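# Shut the case lid and lock its draw latch

## Task

Bring the case lid down to closed and engage the draw latch so that the lid remains closed with no robot holding it.

## Robot and tools

Robot: two arms, left_arm and right_arm, each with a two-finger gripper. Each arm's base sits on an inclined plate, and both plates hang from a single metal frame behind the arms. A plate and its half of the frame count as part of that arm in any "too close" message. left_arm is on the +y side, right_arm on the -y side. Arm names do not match image sides.

Frames: the scene frame has its origin at table-top height, halfway between the two nominal bases, with +x out over the table, +z up and +y toward left_arm. Fixed cameras and the table are in this frame. Each arm reports its hand pose, and its wrist camera pose, in its own base frame. Calibrated bases in the scene frame: left_arm at (-0.003, +0.337, +0.177) m, quat_wxyz (+0.996, -0.091, +0.021, -0.010), up = (-0.039, -0.181, +0.983) in its base frame. right_arm at (+0.029, -0.326, +0.177) m, quat_wxyz (+0.996, +0.091, +0.019, -0.008), up = (-0.039, +0.181, +0.983). Printed hand poses may be off by a few cm, more when the arm is stretched.

Row layout, used by both motion tools: one list of 14 numbers covering both arms, each in [-1, 1]. The order is left_arm waist, shoulder, elbow, wrist pitch, wrist yaw, wrist roll, gripper, then the same seven for right_arm. Send all 14 even if one arm stays put. The six joint numbers are offsets from the arm's "Joint targets" as they stand when the action or move begins, not from the previous row. Scale: 1.0 equals 1.202 rad (waist), 1.258 (shoulder), 1.3 (elbow), 2.073 (wrist pitch), 2.022 (wrist yaw and wrist roll). Joint ranges in rad: waist -2.618 to 3.054, shoulder 0.000 to 3.142, elbow 0.000 to 3.142, wrist pitch -1.571 to 1.571, wrist yaw -1.571 to 1.571, wrist roll -2.094 to 2.094. A true end may differ by up to 0.059 rad. Asking for more than 0.059 rad beyond a range refuses the action for both arms. The gripper number is absolute: +1 fully open, -1 closed. Sending 0 is a real command, so resend the current value to keep a gripper unchanged. Send 0 for all six joints to keep an arm at its targets.

execute_actions(actions, cameras): actions is a list of actions. Each action is a table of up to 15 rows, one row per 1/30 s step. If there are fewer rows, the last row repeats until 15 steps are done. An empty list only returns state and images. cameras chooses images: left out or ["all"] gives all of them, [] gives none. The names are cam_high, cam_low, cam_left_wrist and cam_right_wrist, each 672x504.

move(target, speed, blend, opening_speed, blocking, cameras): target is one 14-number row, or a list of up to 15 rows. Every row is an offset from the same starting Joint targets, so rows are not chained. All joints move together along a smooth path. speed is the peak rate in rad/s of the joint with the longest travel, from 0.01 to 2 (default 0.5); give one number or one per row. blend in rad rounds the corners at intermediate rows (default 0 stops at each). opening_speed is the gripper rate per second on the -1..+1 scale, at least 0.2. blocking=false returns after about 0.5 s while the motion continues. The move does not avoid obstacles or the other arm. Faster motion and targets set deeper past a contact both hit harder. Its result adds a "move:" line: done, off_target (at rest but more than 0.035 rad from target), moving, held or fault, plus limits=held if steps were withheld, and the worst joint error for each arm.

wait(seconds, 0 to 10): lets time pass while holding commands; it returns early if a running move ends. stop(): brakes a running move, which needs some distance to do so. zoom_image(camera, region=[x0,y0,x1,y1]): enlarges part of a camera's latest image, at most 504x504 px. show_instructions(): displays the reference images, including the draw latch manual. read_manual(section="licences"): licence text only. finished_scene(scene): ends the current scene, named by the scene number printed at the end of each result. It cannot be undone.

Results: end_effector_position (m, the point between the finger pads, about 1 cm behind the tips) and end_effector_quat_wxyz, both in base frame. The fingers point along gripper +z and close along y. The Joint positions and Joint velocities blocks for each arm follow the joint order, ending with the finger opening in m (0.093 fully open). "within noise" means the arm is still. Joint targets is the reference for your next offsets. Joint torques are total drive output, positive toward larger angle, and joints 1 to 3 wrap at ±28 N m. grip_measured uses the -1..+1 scale: the pads meet near -0.94, and each mm of object width adds about 0.0208. This reading cannot confirm a grasp on thin parts. Tool commands shows the present gripper commands. "joint sent to its limit" means a joint was stopped at its end. "joint command not followed" means the clearance check altered that arm's targets. Action results also list joint positions at some steps.

Motion limits: per step, each joint's target may lead its measured angle by at most 0.202 (waist), 0.258 (shoulder), 0.3 (elbow), 0.573 (wrist pitch) or 0.522 rad (yaw, roll). Targets that would move the gripper more than 200 mm are scaled back. Large moves therefore take several actions, and unfinished motion must be commanded again. Friction and gravity can leave joints short of their targets. To release an arm pressing on something, command its targets back past its measured positions.

Avoid: dropping things, releasing moving parts, slamming the lid, hard hits or very hard pushes, and any contact between the two arms, which can fail the scene. Anything falling or left off the table fails the task. Holding loads, staying stretched out or pushing against something heats the motors. At 75 °C a MOTOR HOT line appears. At 90 °C the arm folds and stays idle. At 100 °C it goes limp. Brief external tugs on held parts may occur.

Each tool is called after "Emit:" in YAML: its name, and indented under it one key for each argument.

Reference images:

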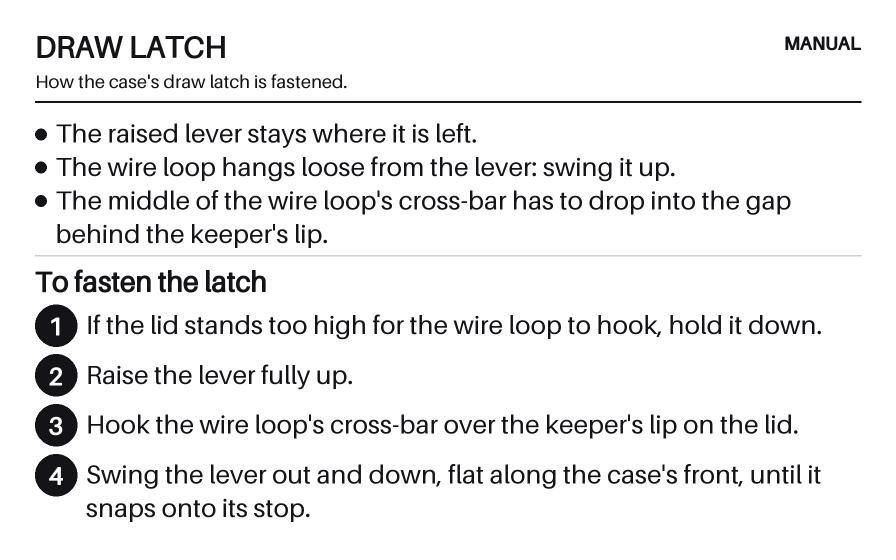

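## Session

Emit:
execute_actions:
  actions: []

Scene clock: 0.00 s.
left_arm: end_effector_position=(+0.1475, -0.5665, +0.1092) grip_measured=+1.000 end_effector_quat_wxyz=(+0.532, +0.617, +0.556, -0.167) | right_arm: end_effector_position=(+0.1339, -0.3165, +0.2517) grip_measured=+1.000 end_effector_quat_wxyz=(+0.358, +0.711, +0.559, -0.232)
Joint positions: left_arm=[-1.378 2.104 1.279 0.427 -0.218 0.441 0.093] | right_arm=[-0.993 1.191 1.152 -0.712 0.369 0.653 0.093]
Joint velocities: within noise
Joint torques (N m): no reading
Motor temperatures (°C): left_arm=[28 38 37 29 27 27 24] | right_arm=[26 36 39 29 24 27 24]
Heat: left arm: 38 °C; right arm: 39 °C.
Joint targets: left_arm=[-1.379 2.085 1.293 0.440 -0.218 0.441] | right_arm=[-0.993 1.187 1.159 -0.715 0.368 0.653]
Tool commands: left_gripper/opening=+1.0 right_gripper/opening=+1.0

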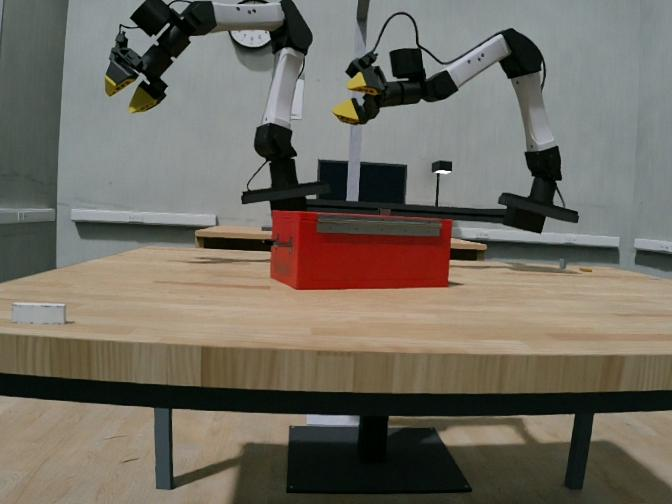

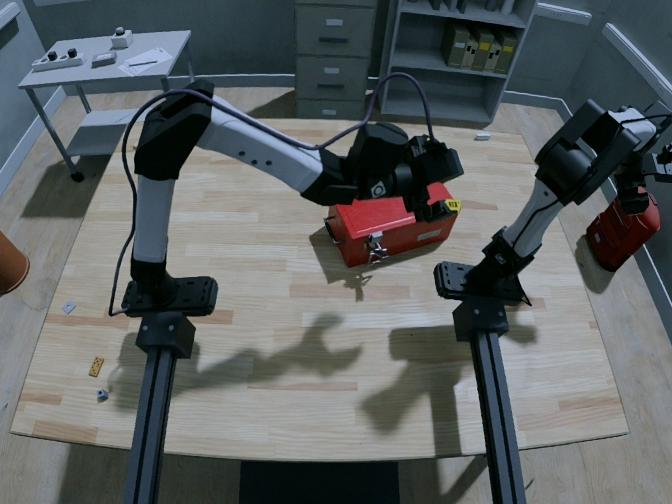

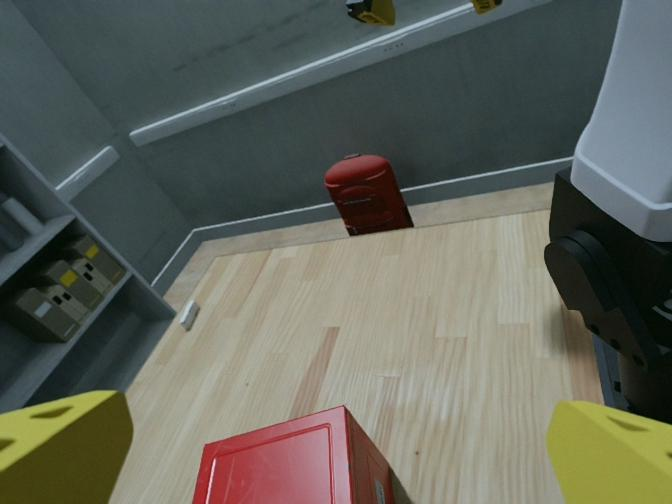

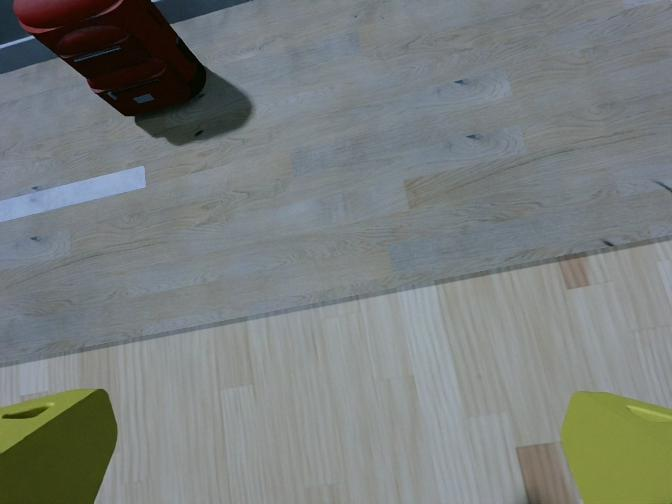

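Emit:
zoom_image:
  camera: "cam_low"
  region: [300, 160, 480, 295]

Emit:
zoom_image:
  camera: "cam_high"
  region: [240, 180, 480, 320]

Scaled by 2.800 from the camera's 672x504 image, which has a finer 960x720 frame.

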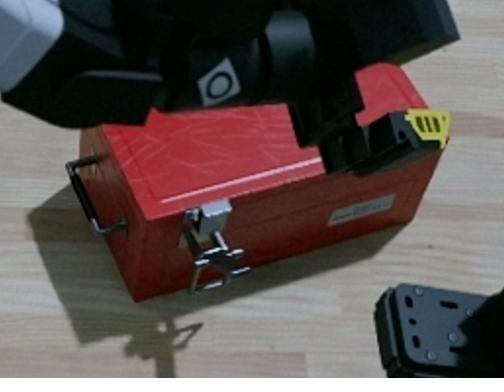

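Scaled by 2.100 from the camera's 672x504 image, which has a finer 960x720 frame.

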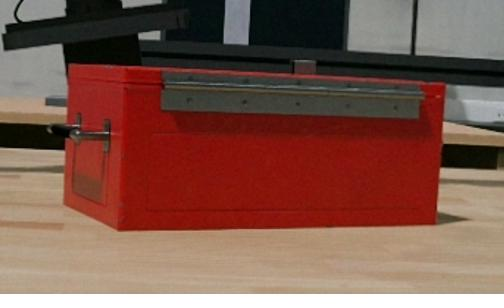

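Emit:
move:
  target: [0.19,-0.465,0.236,-0.646,0.108,-0.218,1, 0.9,-0.546,-0.2,-0.282,-0.182,-0.323,1]
  speed: 0.8

Scene clock: 37.23 s.
left_arm: end_effector_position=(+0.1657, -0.3732, +0.2689) grip_measured=+1.000 end_effector_quat_wxyz=(+0.302, +0.514, +0.780, -0.190) | right_arm: end_effector_position=(+0.1448, +0.0097, +0.2076) grip_measured=+1.000 end_effector_quat_wxyz=(+0.340, -0.032, +0.940, +0.009)
Joint positions: left_arm=[-1.157 1.515 1.567 -0.894 -0.009 0.011 0.093] | right_arm=[0.083 0.506 0.915 -1.286 0.014 0.009 0.093]
Joint velocities: within noise
Joint torques (N m): left_arm=[-0.66 -6.28 10.91 2.05 0.16 -0.1] | right_arm=[0.32 1.07 4.72 1.93 -0.07 0.02]
Motor temperatures (°C): left_arm=[28 53 42 38 27 27 24] | right_arm=[25 36 46 31 24 27 24]
Heat: left arm: 53 °C; right arm: 46 °C.
Joint targets: left_arm=[-1.151 1.500 1.600 -0.899 0.000 0.000] | right_arm=[0.089 0.500 0.899 -1.300 0.000 0.000]
move: done

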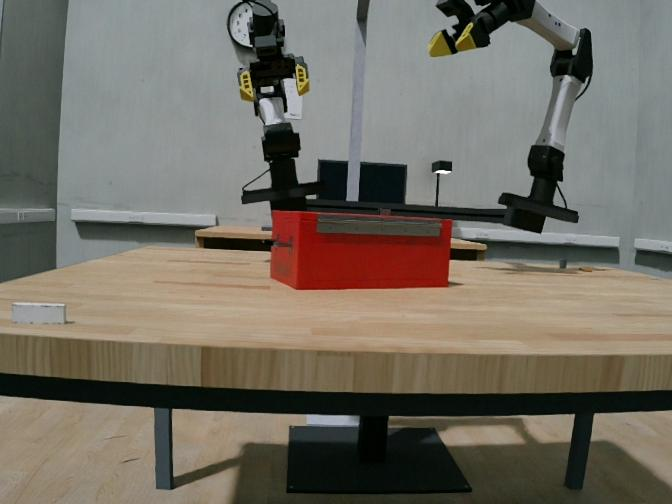

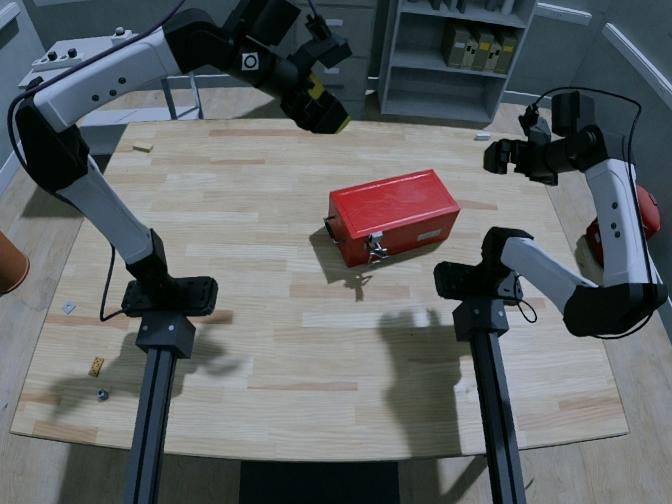

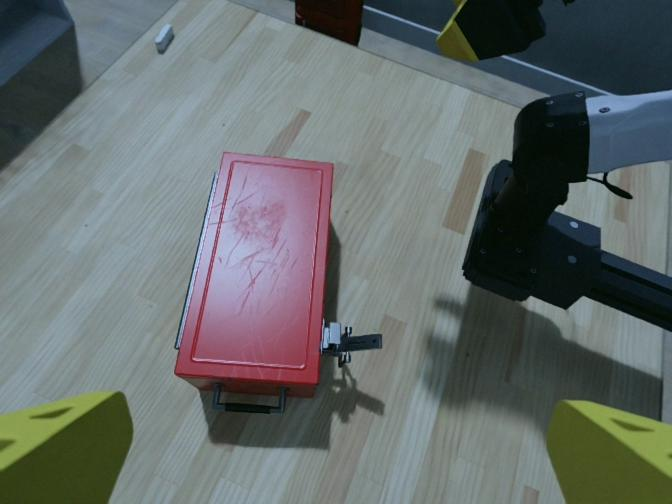

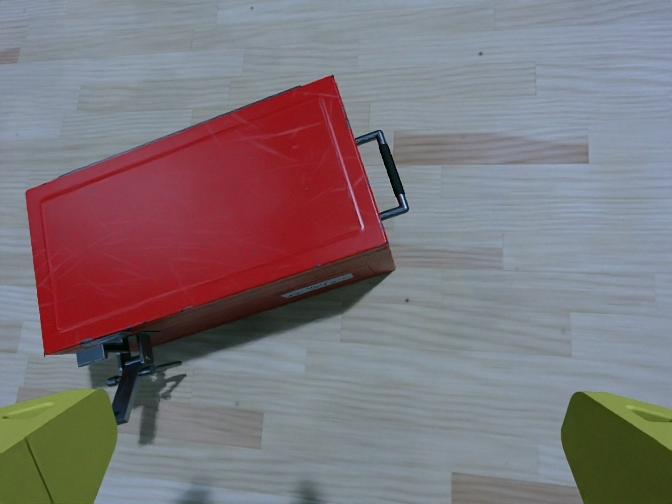

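Emit:
zoom_image:
  camera: "cam_left_wrist"
  region: [290, 290, 410, 410]

Emit:
zoom_image:
  camera: "cam_right_wrist"
  region: [50, 310, 210, 440]

Emit:
zoom_image:
  camera: "cam_low"
  region: [320, 200, 420, 290]

Scaled by 4.200 from the camera's 672x504 image, which has a finer 960x720 frame.

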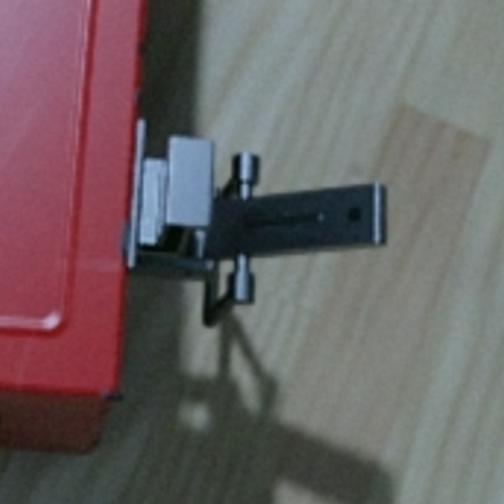

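Scaled by 3.150 from the camera's 672x504 image, which has a finer 960x720 frame.

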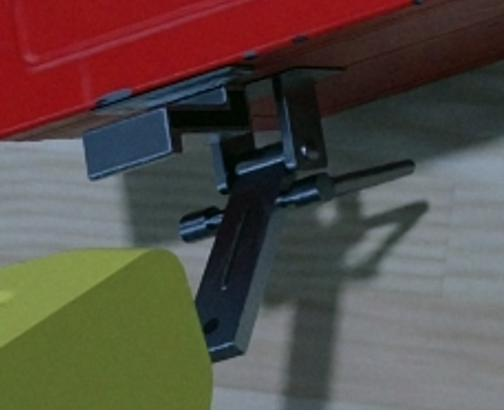

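Scaled by 5.040 from the camera's 672x504 image, which has a finer 960x720 frame.

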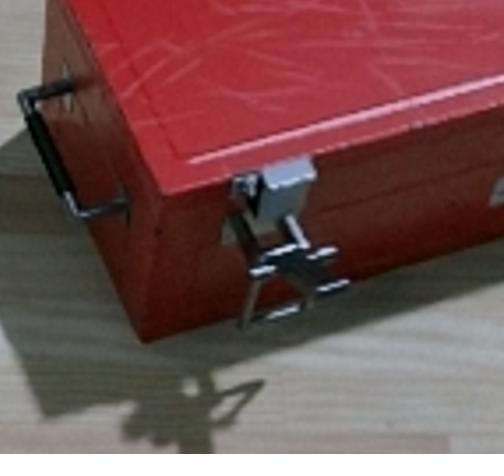

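Emit:
move:
  target:
    - [0,0,0,0,0,0,1, 0.8,0.48,-0.14,0.14,0.2,0.42,1]
    - [0,0,0,0,0,0,1, 1,0.95,-0.274,0.281,0.406,0.853,1]
  speed: 1.0
  blend: 0.3

Scene clock: 92.00 s.
left_arm: end_effector_position=(+0.1655, -0.3729, +0.2686) grip_measured=+1.000 end_effector_quat_wxyz=(+0.301, +0.513, +0.781, -0.190) | right_arm: end_effector_position=(+0.1605, +0.1138, -0.0030) grip_measured=+1.000 end_effector_quat_wxyz=(+0.379, +0.139, +0.901, -0.160)
Joint positions: left_arm=[-1.157 1.515 1.567 -0.896 -0.009 0.01 0.093] | right_arm=[1.285 1.687 0.554 -0.728 0.809 1.716 0.093]
Joint velocities: within noise
Joint torques (N m): left_arm=[-0.66 -6.27 10.91 2.07 0.15 -0.08] | right_arm=[1.09 -4.11 3.51 0.19 0.84 0.13]
Motor temperatures (°C): left_arm=[28 45 45 39 27 27 24] | right_arm=[25 34 43 33 24 27 23]
Heat: left arm: 45 °C; right arm: 43 °C.
Joint targets: left_arm=[-1.151 1.500 1.600 -0.899 0.000 0.000] | right_arm=[1.291 1.695 0.543 -0.718 0.821 1.725]
move: done

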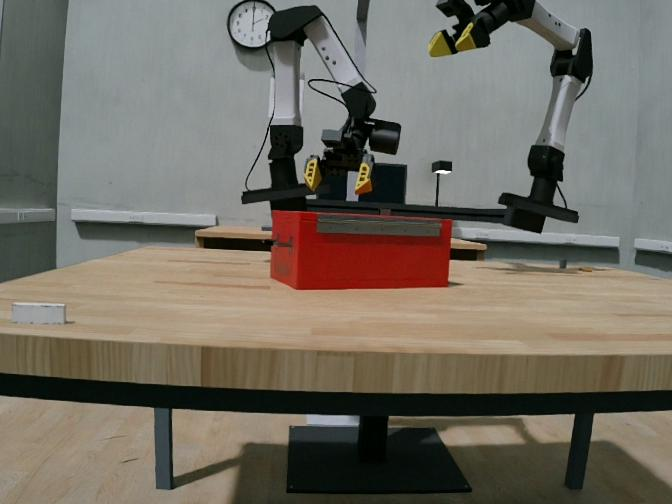

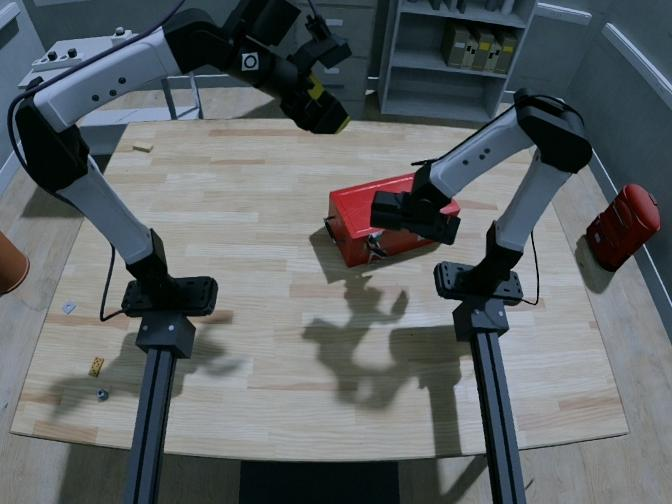

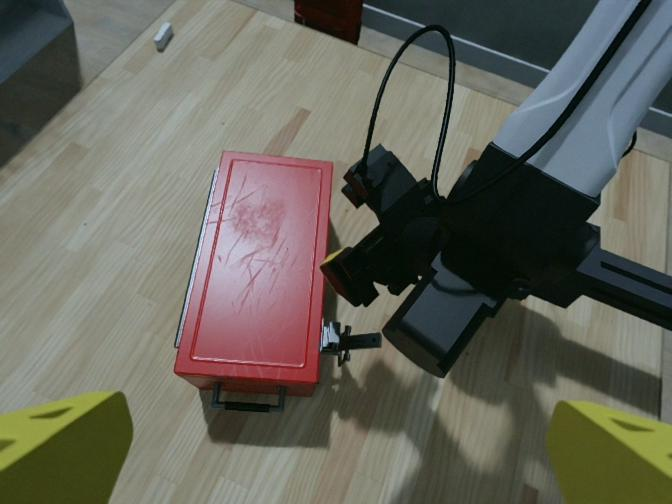

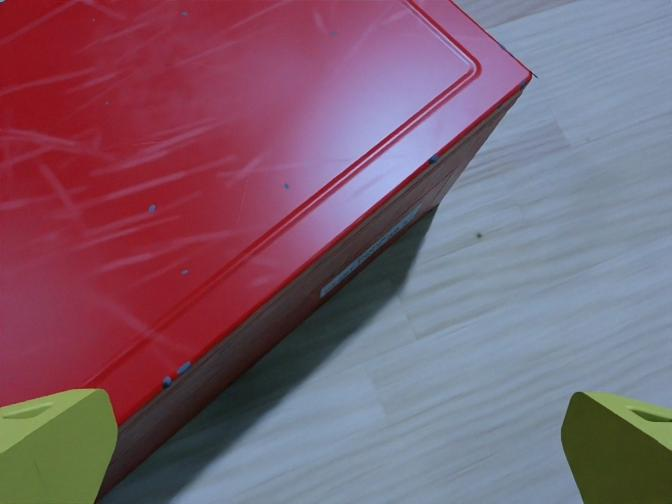

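Emit:
move:
  target: [0,0,0,0,0,0,1, 0.619,0,0,0,0,0,1]
  speed: 0.6
  cameras: ["cam_low","cam_right_wrist"]

Emit:
zoom_image:
  camera: "cam_right_wrist"
  region: [200, 130, 480, 340]

Scene clock: 100.63 s.
left_arm: end_effector_position=(+0.1654, -0.3728, +0.2686) grip_measured=+1.000 end_effector_quat_wxyz=(+0.301, +0.513, +0.781, -0.189) | right_arm: end_effector_position=(+0.0409, +0.1934, -0.0026) grip_measured=+1.000 end_effector_quat_wxyz=(+0.413, -0.198, +0.889, -0.008)
Joint positions: left_arm=[-1.157 1.515 1.567 -0.896 -0.009 0.01 0.093] | right_arm=[2.03 1.687 0.554 -0.725 0.814 1.717 0.093]
Joint velocities: within noise
Joint torques (N m): left_arm=[-0.68 -6.26 10.91 2.07 0.16 -0.09] | right_arm=[0.25 -4.07 3.59 0.24 0.87 0.15]
Motor temperatures (°C): left_arm=[28 45 45 39 27 27 24] | right_arm=[25 35 42 31 24 27 23]
Heat: left arm: 45 °C; right arm: 42 °C.
Joint targets: left_arm=[-1.151 1.500 1.600 -0.899 0.000 0.000] | right_arm=[2.035 1.695 0.543 -0.717 0.821 1.725]
move: done
Images, in order (width x height): cam_low 672x504, cam_right_wrist 672x504.

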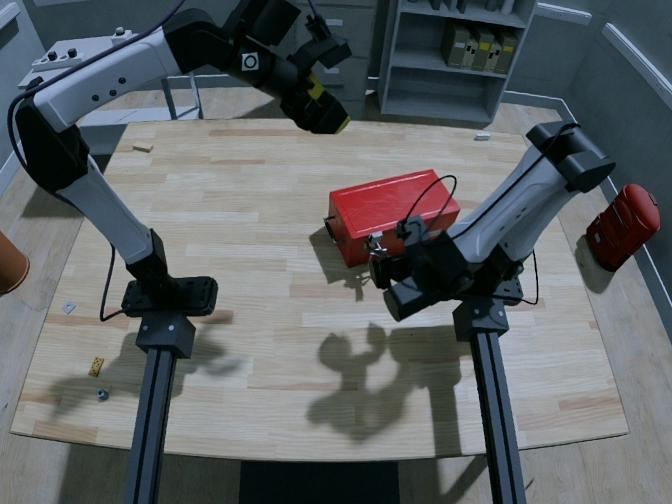

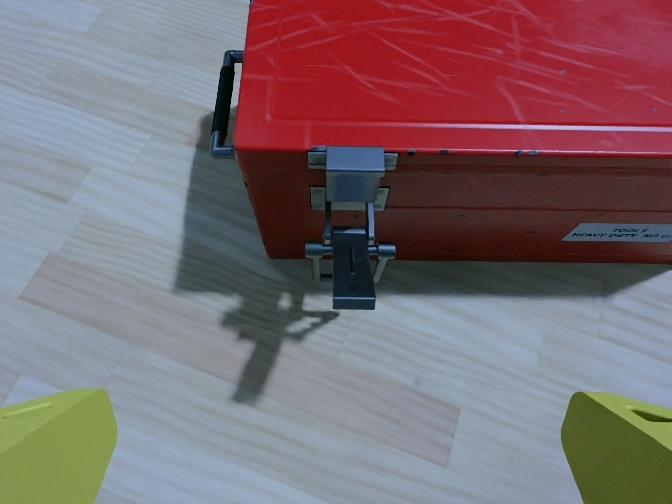

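Scaled by 1.800 from the camera's 672x504 image, which has a finer 960x720 frame.

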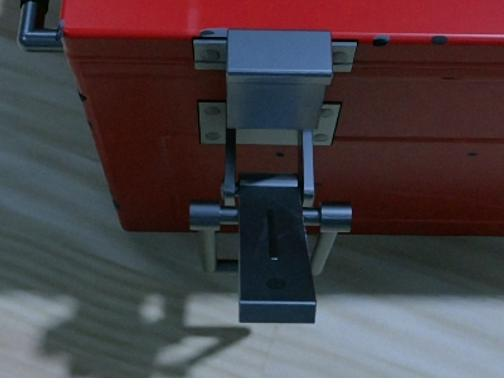

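Emit:
zoom_image:
  camera: "cam_right_wrist"
  region: [295, 135, 415, 225]

Emit:
zoom_image:
  camera: "cam_right_wrist"
  region: [295, 215, 415, 320]

Emit:
zoom_image:
  camera: "cam_low"
  region: [350, 220, 400, 270]

Emit:
zoom_image:
  camera: "cam_left_wrist"
  region: [315, 315, 385, 375]

Scaled by 4.200 from the camera's 672x504 image, which has a finer 960x720 frame.

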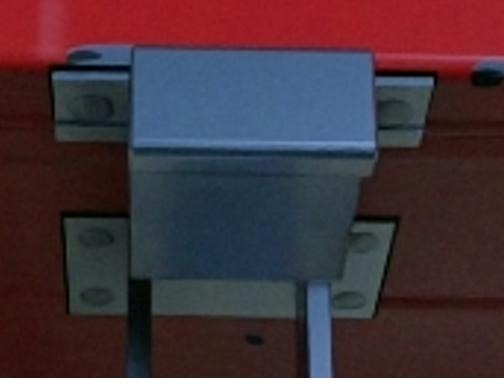

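Scaled by 4.200 from the camera's 672x504 image, which has a finer 960x720 frame.

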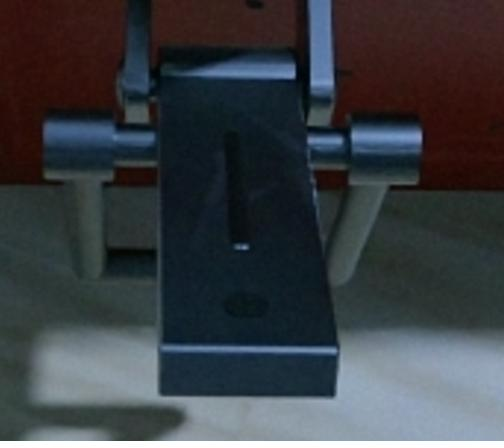

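Scaled by 10.080 from the camera's 672x504 image, which has a finer 960x720 frame.

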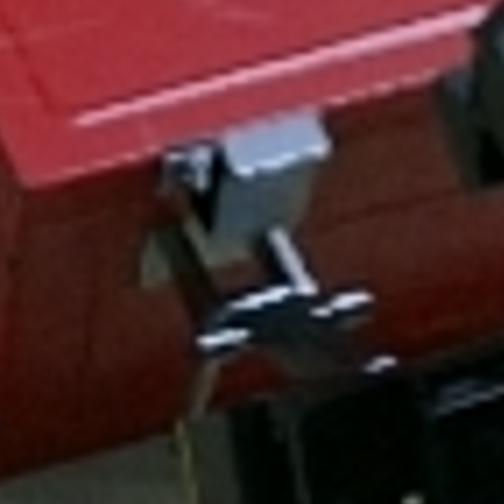

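This scene's latest camera images include none from cam_left_wrist. They are from: cam_low, cam_right_wrist. cam_left_wrist's image comes with the result of a call that names it in "cameras".

Emit:
move:
  target: [0,0,0,0,0,0,1, -1,0,0,0,0,0,1]
  speed: 1.2
  cameras: ["cam_right_wrist"]

Emit:
move:
  target: [-0.443,0.439,-0.795,0.691,-0.407,-0.993,1, -1,0,0,0,0,0,1]
  speed: 1.0

Emit:
zoom_image:
  camera: "cam_left_wrist"
  region: [216, 130, 456, 330]

Scene clock: 128.00 s.
left_arm: end_effector_position=(+0.1654, -0.3728, +0.2686) grip_measured=+1.000 end_effector_quat_wxyz=(+0.301, +0.513, +0.781, -0.189) | right_arm: end_effector_position=(+0.1957, +0.0338, -0.0023) grip_measured=+1.000 end_effector_quat_wxyz=(+0.340, +0.336, +0.846, -0.238)
Joint positions: left_arm=[-1.157 1.515 1.567 -0.896 -0.009 0.01 0.093] | right_arm=[0.839 1.687 0.554 -0.721 0.818 1.718 0.093]
Joint velocities: within noise
Joint torques (N m): left_arm=[-0.7 -6.27 10.89 2.07 0.15 -0.09] | right_arm=[0.54 -4.33 3.18 0.05 0.73 0.15]
Motor temperatures (°C): left_arm=[28 44 46 40 27 27 23] | right_arm=[25 35 41 29 24 27 23]
Heat: left arm: 46 °C; right arm: 41 °C.
Joint targets: left_arm=[-1.151 1.500 1.600 -0.899 0.000 0.000] | right_arm=[0.833 1.695 0.543 -0.718 0.821 1.725]
move: done
Images, in order (width x height): cam_right_wrist 672x504.

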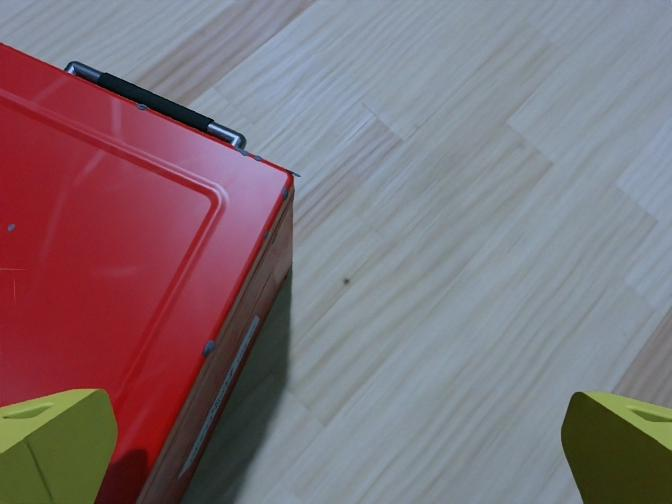

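Scene clock: 130.97 s.
left_arm: end_effector_position=(+0.0861, -0.3449, -0.0445) grip_measured=+1.000 end_effector_quat_wxyz=(+0.290, -0.257, +0.846, -0.366) | right_arm: end_effector_position=(+0.1022, -0.1703, -0.0023) grip_measured=+1.000 end_effector_quat_wxyz=(+0.146, +0.755, +0.508, -0.388)
Joint positions: left_arm=[-1.677 2.043 0.575 0.509 -0.811 -1.998 0.093] | right_arm=[-0.363 1.687 0.554 -0.721 0.818 1.718 0.093]
Joint velocities: within noise
Joint torques (N m): left_arm=[-1.26 -6.28 4.33 2.04 -0.41 -0.02] | right_arm=[0.43 -5.03 1.92 -0.43 0.69 0.16]
Motor temperatures (°C): left_arm=[28 44 46 40 27 27 23] | right_arm=[25 35 41 29 24 27 23]
Heat: left arm: 46 °C; right arm: 41 °C.
Joint targets: left_arm=[-1.683 2.052 0.567 0.533 -0.823 -2.008] | right_arm=[-0.369 1.695 0.543 -0.718 0.821 1.725]
move: done

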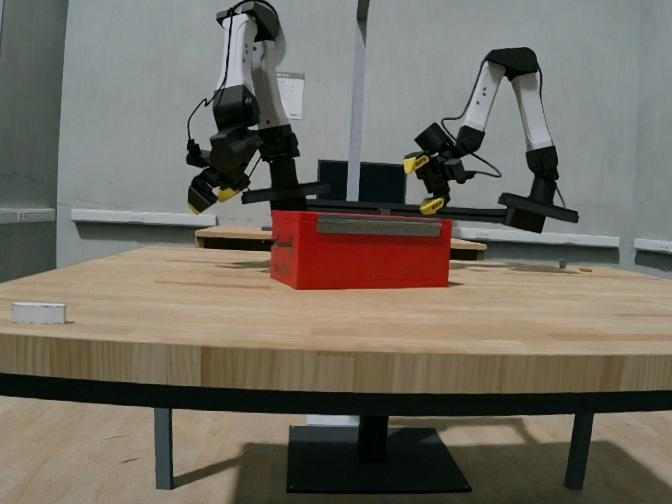

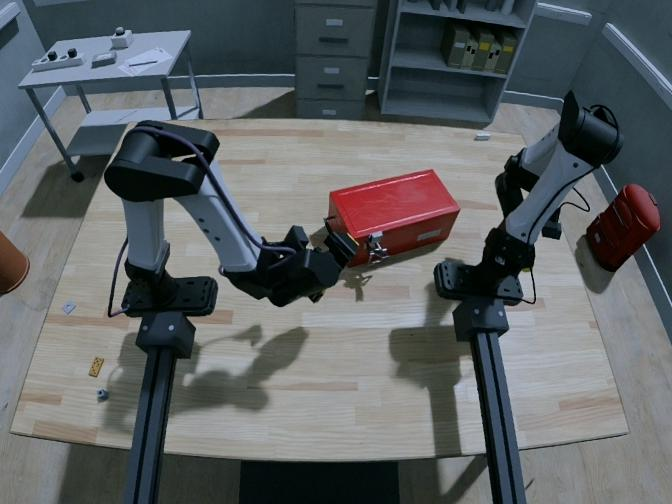

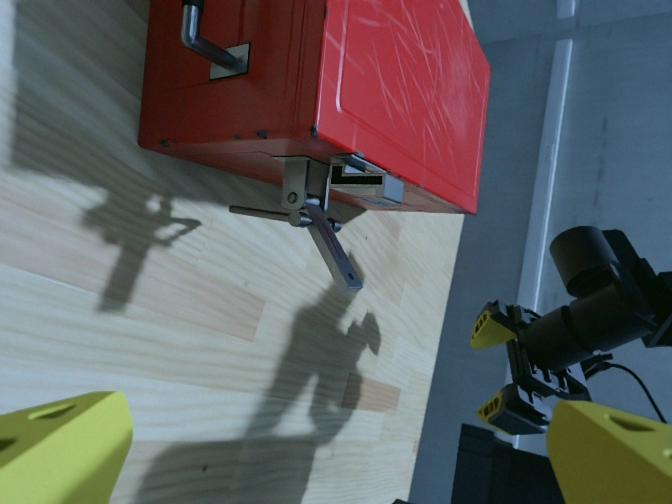

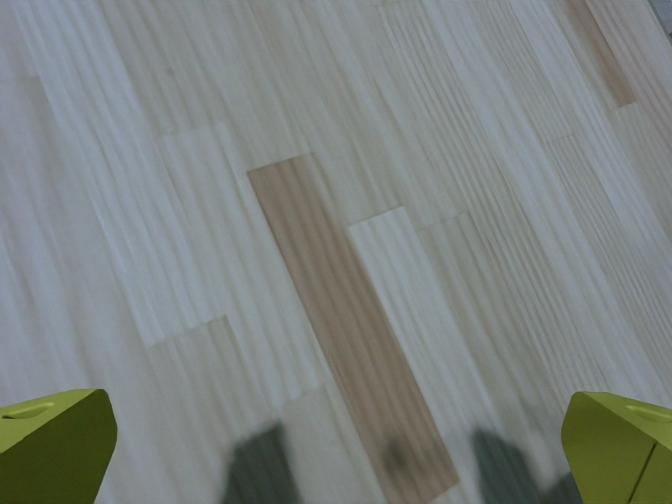

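Scaled by 2.100 from the camera's 672x504 image, which has a finer 960x720 frame.

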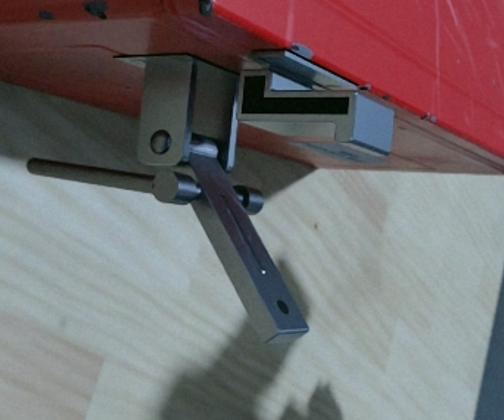

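Emit:
zoom_image:
  camera: "cam_left_wrist"
  region: [310, 140, 420, 220]

Emit:
zoom_image:
  camera: "cam_left_wrist"
  region: [220, 150, 370, 300]

Scaled by 4.582 from the camera's 672x504 image, which has a finer 960x720 frame.

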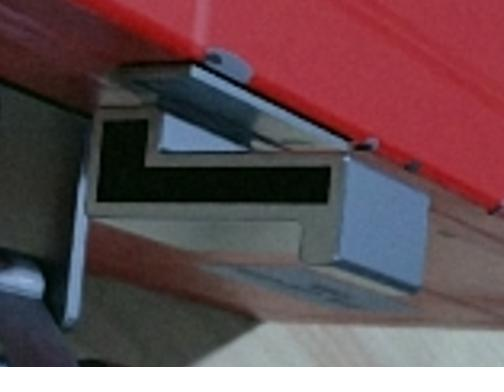

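Scaled by 3.360 from the camera's 672x504 image, which has a finer 960x720 frame.

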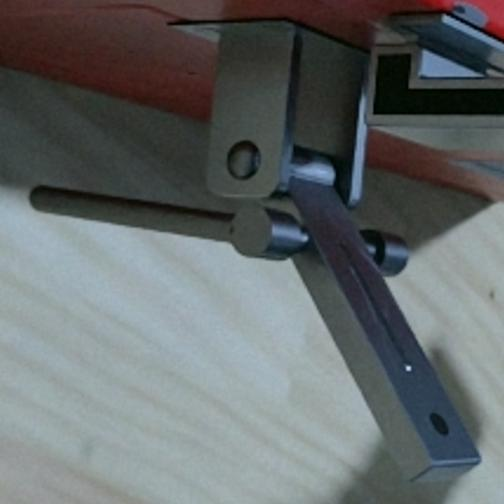

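Emit:
move:
  target: [0.52,-0.439,0.795,-0.691,0.407,0.993,1, 1,0,0,0,0,0,1]
  speed: 1.2
  cameras: ["cam_low"]

Emit:
move:
  target:
    - [0,0,0,0,0,0,1, 1,0,0,0,0,0,1]
    - [0,0,0,0,0,0,1, 0.882,0.198,-0.127,0.274,0.015,-0.103,0.2]
  speed: 0.8
  blend: 0.1

Scene clock: 223.37 s.
left_arm: end_effector_position=(+0.1994, -0.3557, +0.2726) grip_measured=+1.000 end_effector_quat_wxyz=(+0.312, +0.467, +0.807, -0.181) | right_arm: end_effector_position=(+0.1961, +0.0318, -0.0022) grip_measured=+1.000 end_effector_quat_wxyz=(+0.339, +0.340, +0.844, -0.239)
Joint positions: left_arm=[-1.064 1.51 1.571 -0.894 -0.009 -0.012 0.093] | right_arm=[0.828 1.687 0.554 -0.721 0.819 1.718 0.093]
Joint velocities: within noise
Joint torques (N m): left_arm=[-0.84 -5.89 10.48 2.06 0.14 0.16] | right_arm=[1.35 -4.31 3.18 0.05 0.72 0.15]
Motor temperatures (°C): left_arm=[28 45 40 38 27 27 23] | right_arm=[25 34 38 27 24 27 23]
Heat: left arm: 45 °C; right arm: 38 °C.
Joint targets: left_arm=[-1.058 1.500 1.600 -0.899 0.000 0.000] | right_arm=[0.833 1.695 0.543 -0.718 0.821 1.725]
move: done
Images, in order (width x height): cam_low 672x504.

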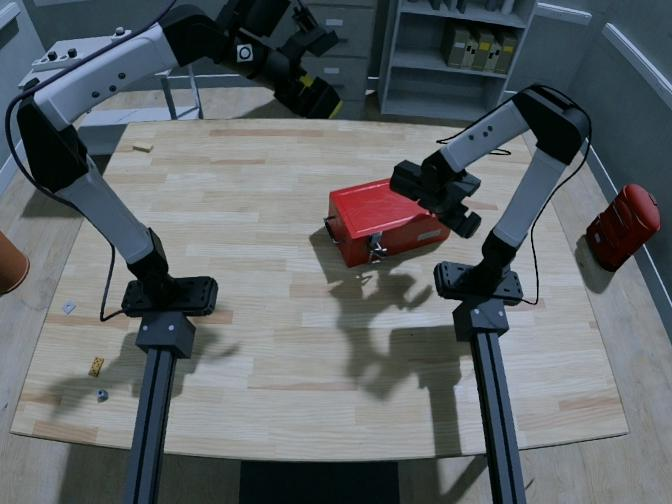

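Scene clock: 225.27 s.
left_arm: end_effector_position=(+0.1992, -0.3556, +0.2724) grip_measured=+1.000 end_effector_quat_wxyz=(+0.311, +0.467, +0.807, -0.181) | right_arm: end_effector_position=(+0.0631, +0.1884, -0.0024) grip_measured=+1.000 end_effector_quat_wxyz=(+0.413, -0.145, +0.899, -0.030)
Joint positions: left_arm=[-1.064 1.51 1.571 -0.896 -0.009 -0.011 0.093] | right_arm=[1.914 1.687 0.554 -0.72 0.818 1.718 0.093]
Joint velocities: within noise
Joint torques (N m): left_arm=[-0.81 -5.89 10.51 2.06 0.16 0.14] | right_arm=[-0.35 -4.93 4.51 0.16 0.8 0.08]
Motor temperatures (°C): left_arm=[28 45 41 39 27 27 23] | right_arm=[25 34 38 27 24 27 23]
Heat: left arm: 45 °C; right arm: 38 °C.
Joint targets: left_arm=[-1.058 1.500 1.600 -0.900 0.000 0.000] | right_arm=[1.909 1.687 0.554 -0.721 0.819 1.718]
Tool commands: left_gripper/opening=+1.0 right_gripper/opening=+1.0
move: held (right_arm; a check stopped the path); path passed 0 of 2 targets; target 2's new numbers were not sent; limits=held; right_arm: the wrist pitch is farthest, 0.570 rad from its target
joint command not followed: on one or more control steps a check withheld the commanded joint targets of the right arm, and it was not sent them on those steps.
cause: the commanded joint targets, or the way to them, would bring two parts of the arm too close to each other (its base or mounting and its fingers, with the joints along the arm from the waist to the wrist roll between them).

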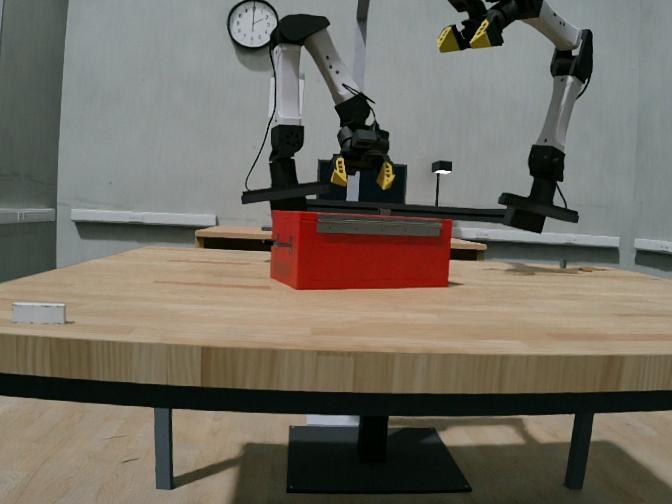

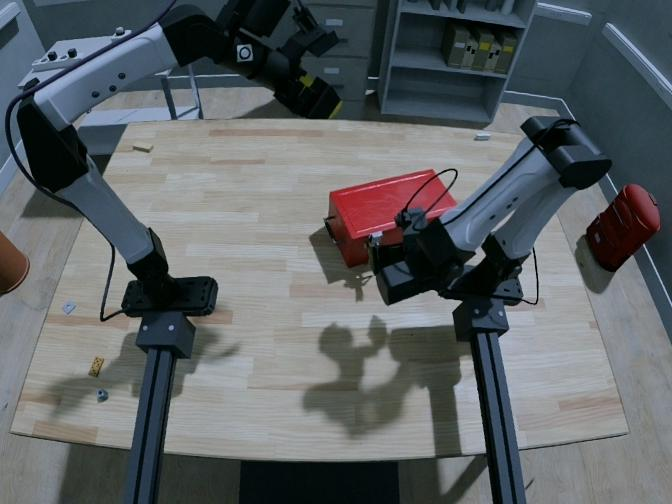

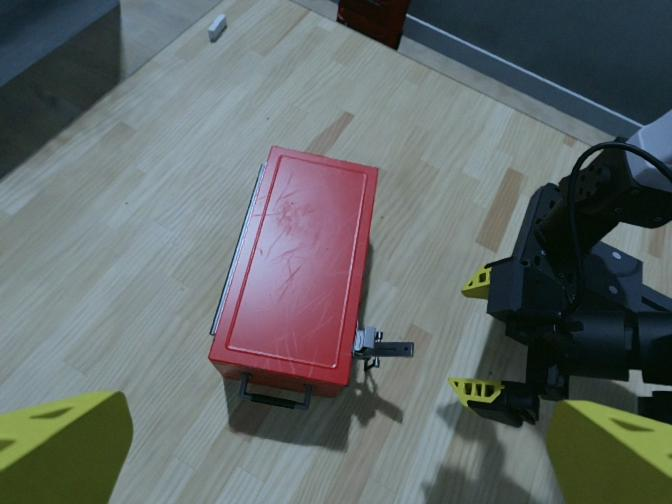

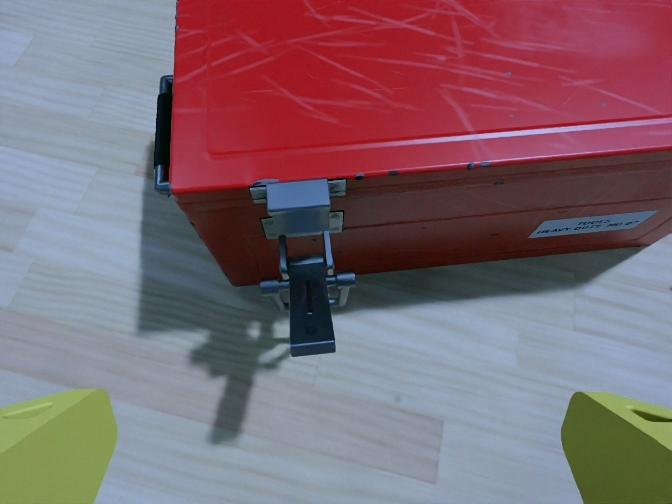

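Emit:
move:
  target: [0,0,0,0,0,0,0.1, -1,0,0,0,0,0,1]
  speed: 1.2
  cameras: ["cam_low"]

Emit:
move:
  target: [-0.344,1,0.7,-0.267,-0.277,-0.933,0.1, -0.9,0,0,0,0,0,1]
  speed: 0.9

Scene clock: 346.00 s.
left_arm: end_effector_position=(+0.1992, -0.3555, +0.2723) grip_measured=+0.102 end_effector_quat_wxyz=(+0.311, +0.468, +0.807, -0.181) | right_arm: end_effector_position=(+0.1986, +0.0091, -0.0022) grip_measured=+1.000 end_effector_quat_wxyz=(+0.325, +0.388, +0.823, -0.258)
Joint positions: left_arm=[-1.064 1.51 1.571 -0.896 -0.009 -0.011 0.05] | right_arm=[0.713 1.687 0.554 -0.72 0.819 1.718 0.093]
Joint velocities: within noise
Joint torques (N m): left_arm=[-0.81 -5.85 10.5 2.07 0.16 0.14] | right_arm=[0.58 -5.26 3.95 -0.05 0.68 0.09]
Motor temperatures (°C): left_arm=[27 42 47 42 27 26 23] | right_arm=[25 33 39 25 25 26 23]
Heat: left arm: 47 °C; right arm: 39 °C.
Joint targets: left_arm=[-1.058 1.500 1.600 -0.900 0.000 0.000] | right_arm=[0.707 1.687 0.554 -0.721 0.819 1.718]
move: done
Images, in order (width x height): cam_low 672x504.

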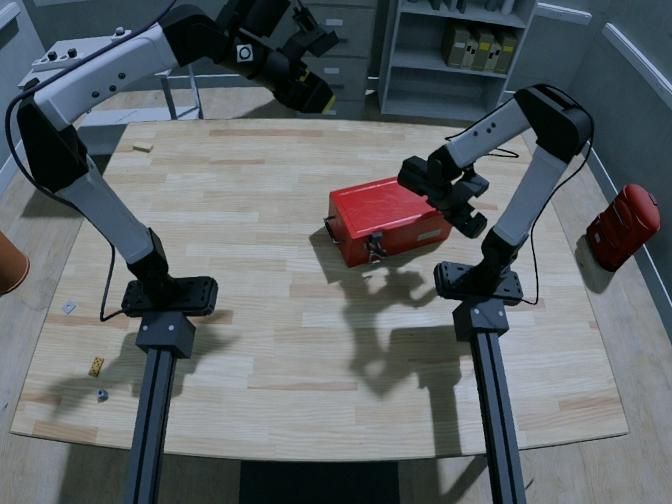

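Scene clock: 349.03 s.
left_arm: end_effector_position=(+0.1356, -0.4740, -0.0102) grip_measured=+0.102 end_effector_quat_wxyz=(+0.276, -0.174, +0.945, +0.041) | right_arm: end_effector_position=(+0.1014, -0.1710, -0.0022) grip_measured=+1.000 end_effector_quat_wxyz=(+0.145, +0.756, +0.506, -0.389)
Joint positions: left_arm=[-1.471 2.75 2.475 -1.438 -0.548 -1.876 0.05] | right_arm=[-0.368 1.687 0.554 -0.72 0.819 1.718 0.093]
Joint velocities: within noise
Joint torques (N m): left_arm=[-1.42 -13.24 10.29 0.3 -0.44 -0.07] | right_arm=[0.42 -5.9 2.8 -0.49 0.65 0.1]
Motor temperatures (°C): left_arm=[28 43 47 42 27 26 23] | right_arm=[25 33 39 25 25 26 23]
Heat: left arm: 47 °C; right arm: 39 °C.
Joint targets: left_arm=[-1.472 2.758 2.510 -1.453 -0.560 -1.887] | right_arm=[-0.375 1.687 0.554 -0.721 0.819 1.718]
move: done

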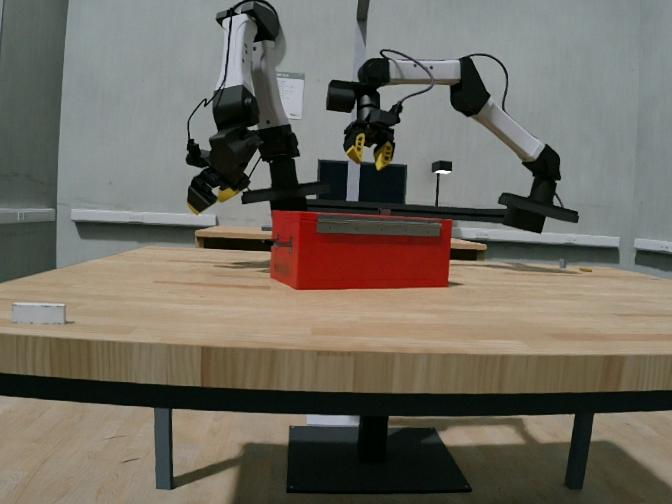

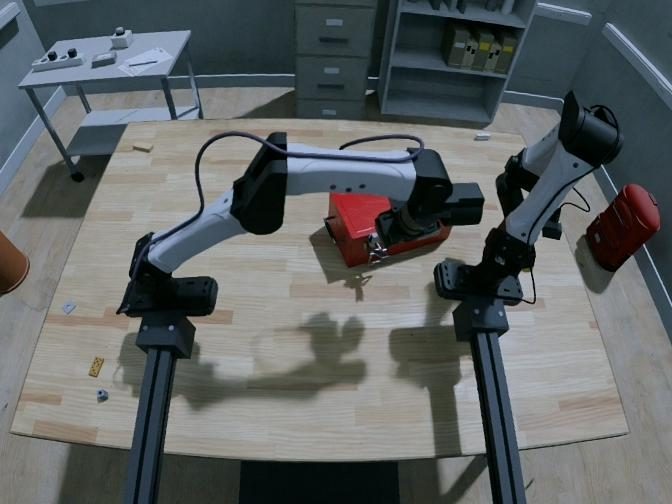

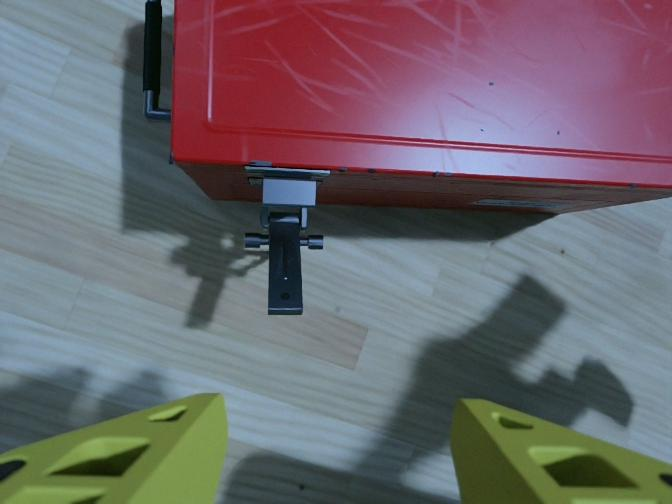

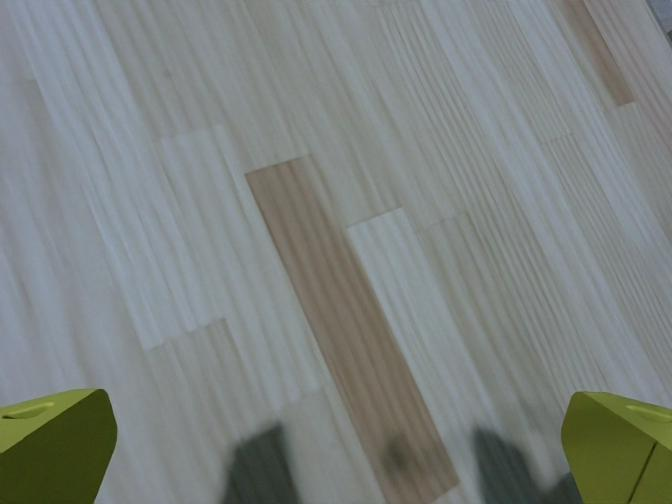

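Emit:
zoom_image:
  camera: "cam_left_wrist"
  region: [220, 150, 350, 330]

Scaled by 2.800 from the camera's 672x504 image, which has a finer 960x720 frame.

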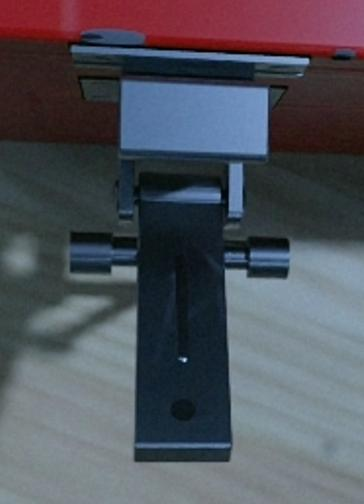

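Emit:
move:
  target: [0.0175,-0.0223,-0.346,0.207,-0.0015,0.0114,0.1, 0,0,0,0,0,0,1]
  speed: 0.5
  cameras: ["cam_left_wrist","cam_low"]

Scene clock: 380.17 s.
left_arm: end_effector_position=(+0.1399, -0.4467, -0.1081) grip_measured=+0.102 end_effector_quat_wxyz=(+0.277, -0.179, +0.943, +0.046) | right_arm: end_effector_position=(+0.1014, -0.1710, -0.0022) grip_measured=+1.000 end_effector_quat_wxyz=(+0.145, +0.756, +0.506, -0.389)
Joint positions: left_arm=[-1.457 2.75 2.07 -1.042 -0.552 -1.875 0.05] | right_arm=[-0.368 1.687 0.554 -0.72 0.819 1.718 0.093]
Joint velocities: within noise
Joint torques (N m): left_arm=[-0.8 -15.71 5.76 0.69 -0.42 0.17] | right_arm=[0.42 -5.9 2.8 -0.49 0.65 0.1]
Motor temperatures (°C): left_arm=[28 60 46 36 27 26 23] | right_arm=[24 33 38 25 25 26 23]
Heat: left arm: 60 °C; right arm: 38 °C.
Joint targets: left_arm=[-1.450 2.730 2.061 -1.024 -0.563 -1.864] | right_arm=[-0.375 1.687 0.554 -0.721 0.819 1.718]
move: done
Images, in order (width x height): cam_low 672x504, cam_left_wrist 672x504.

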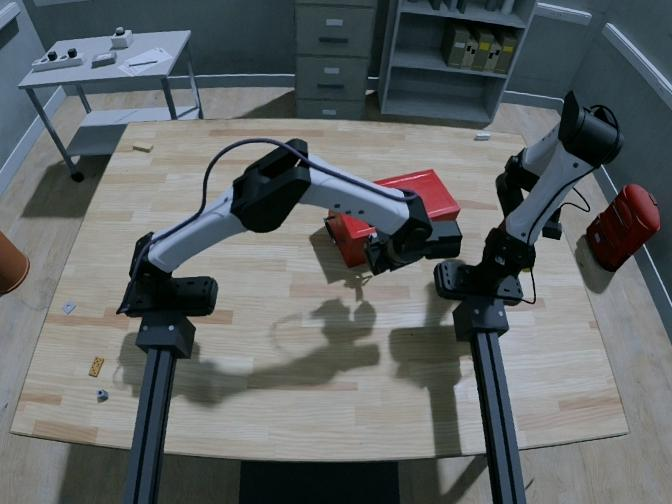

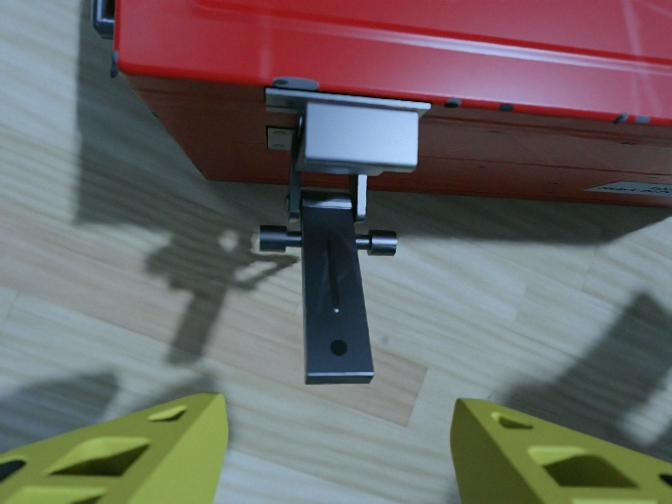

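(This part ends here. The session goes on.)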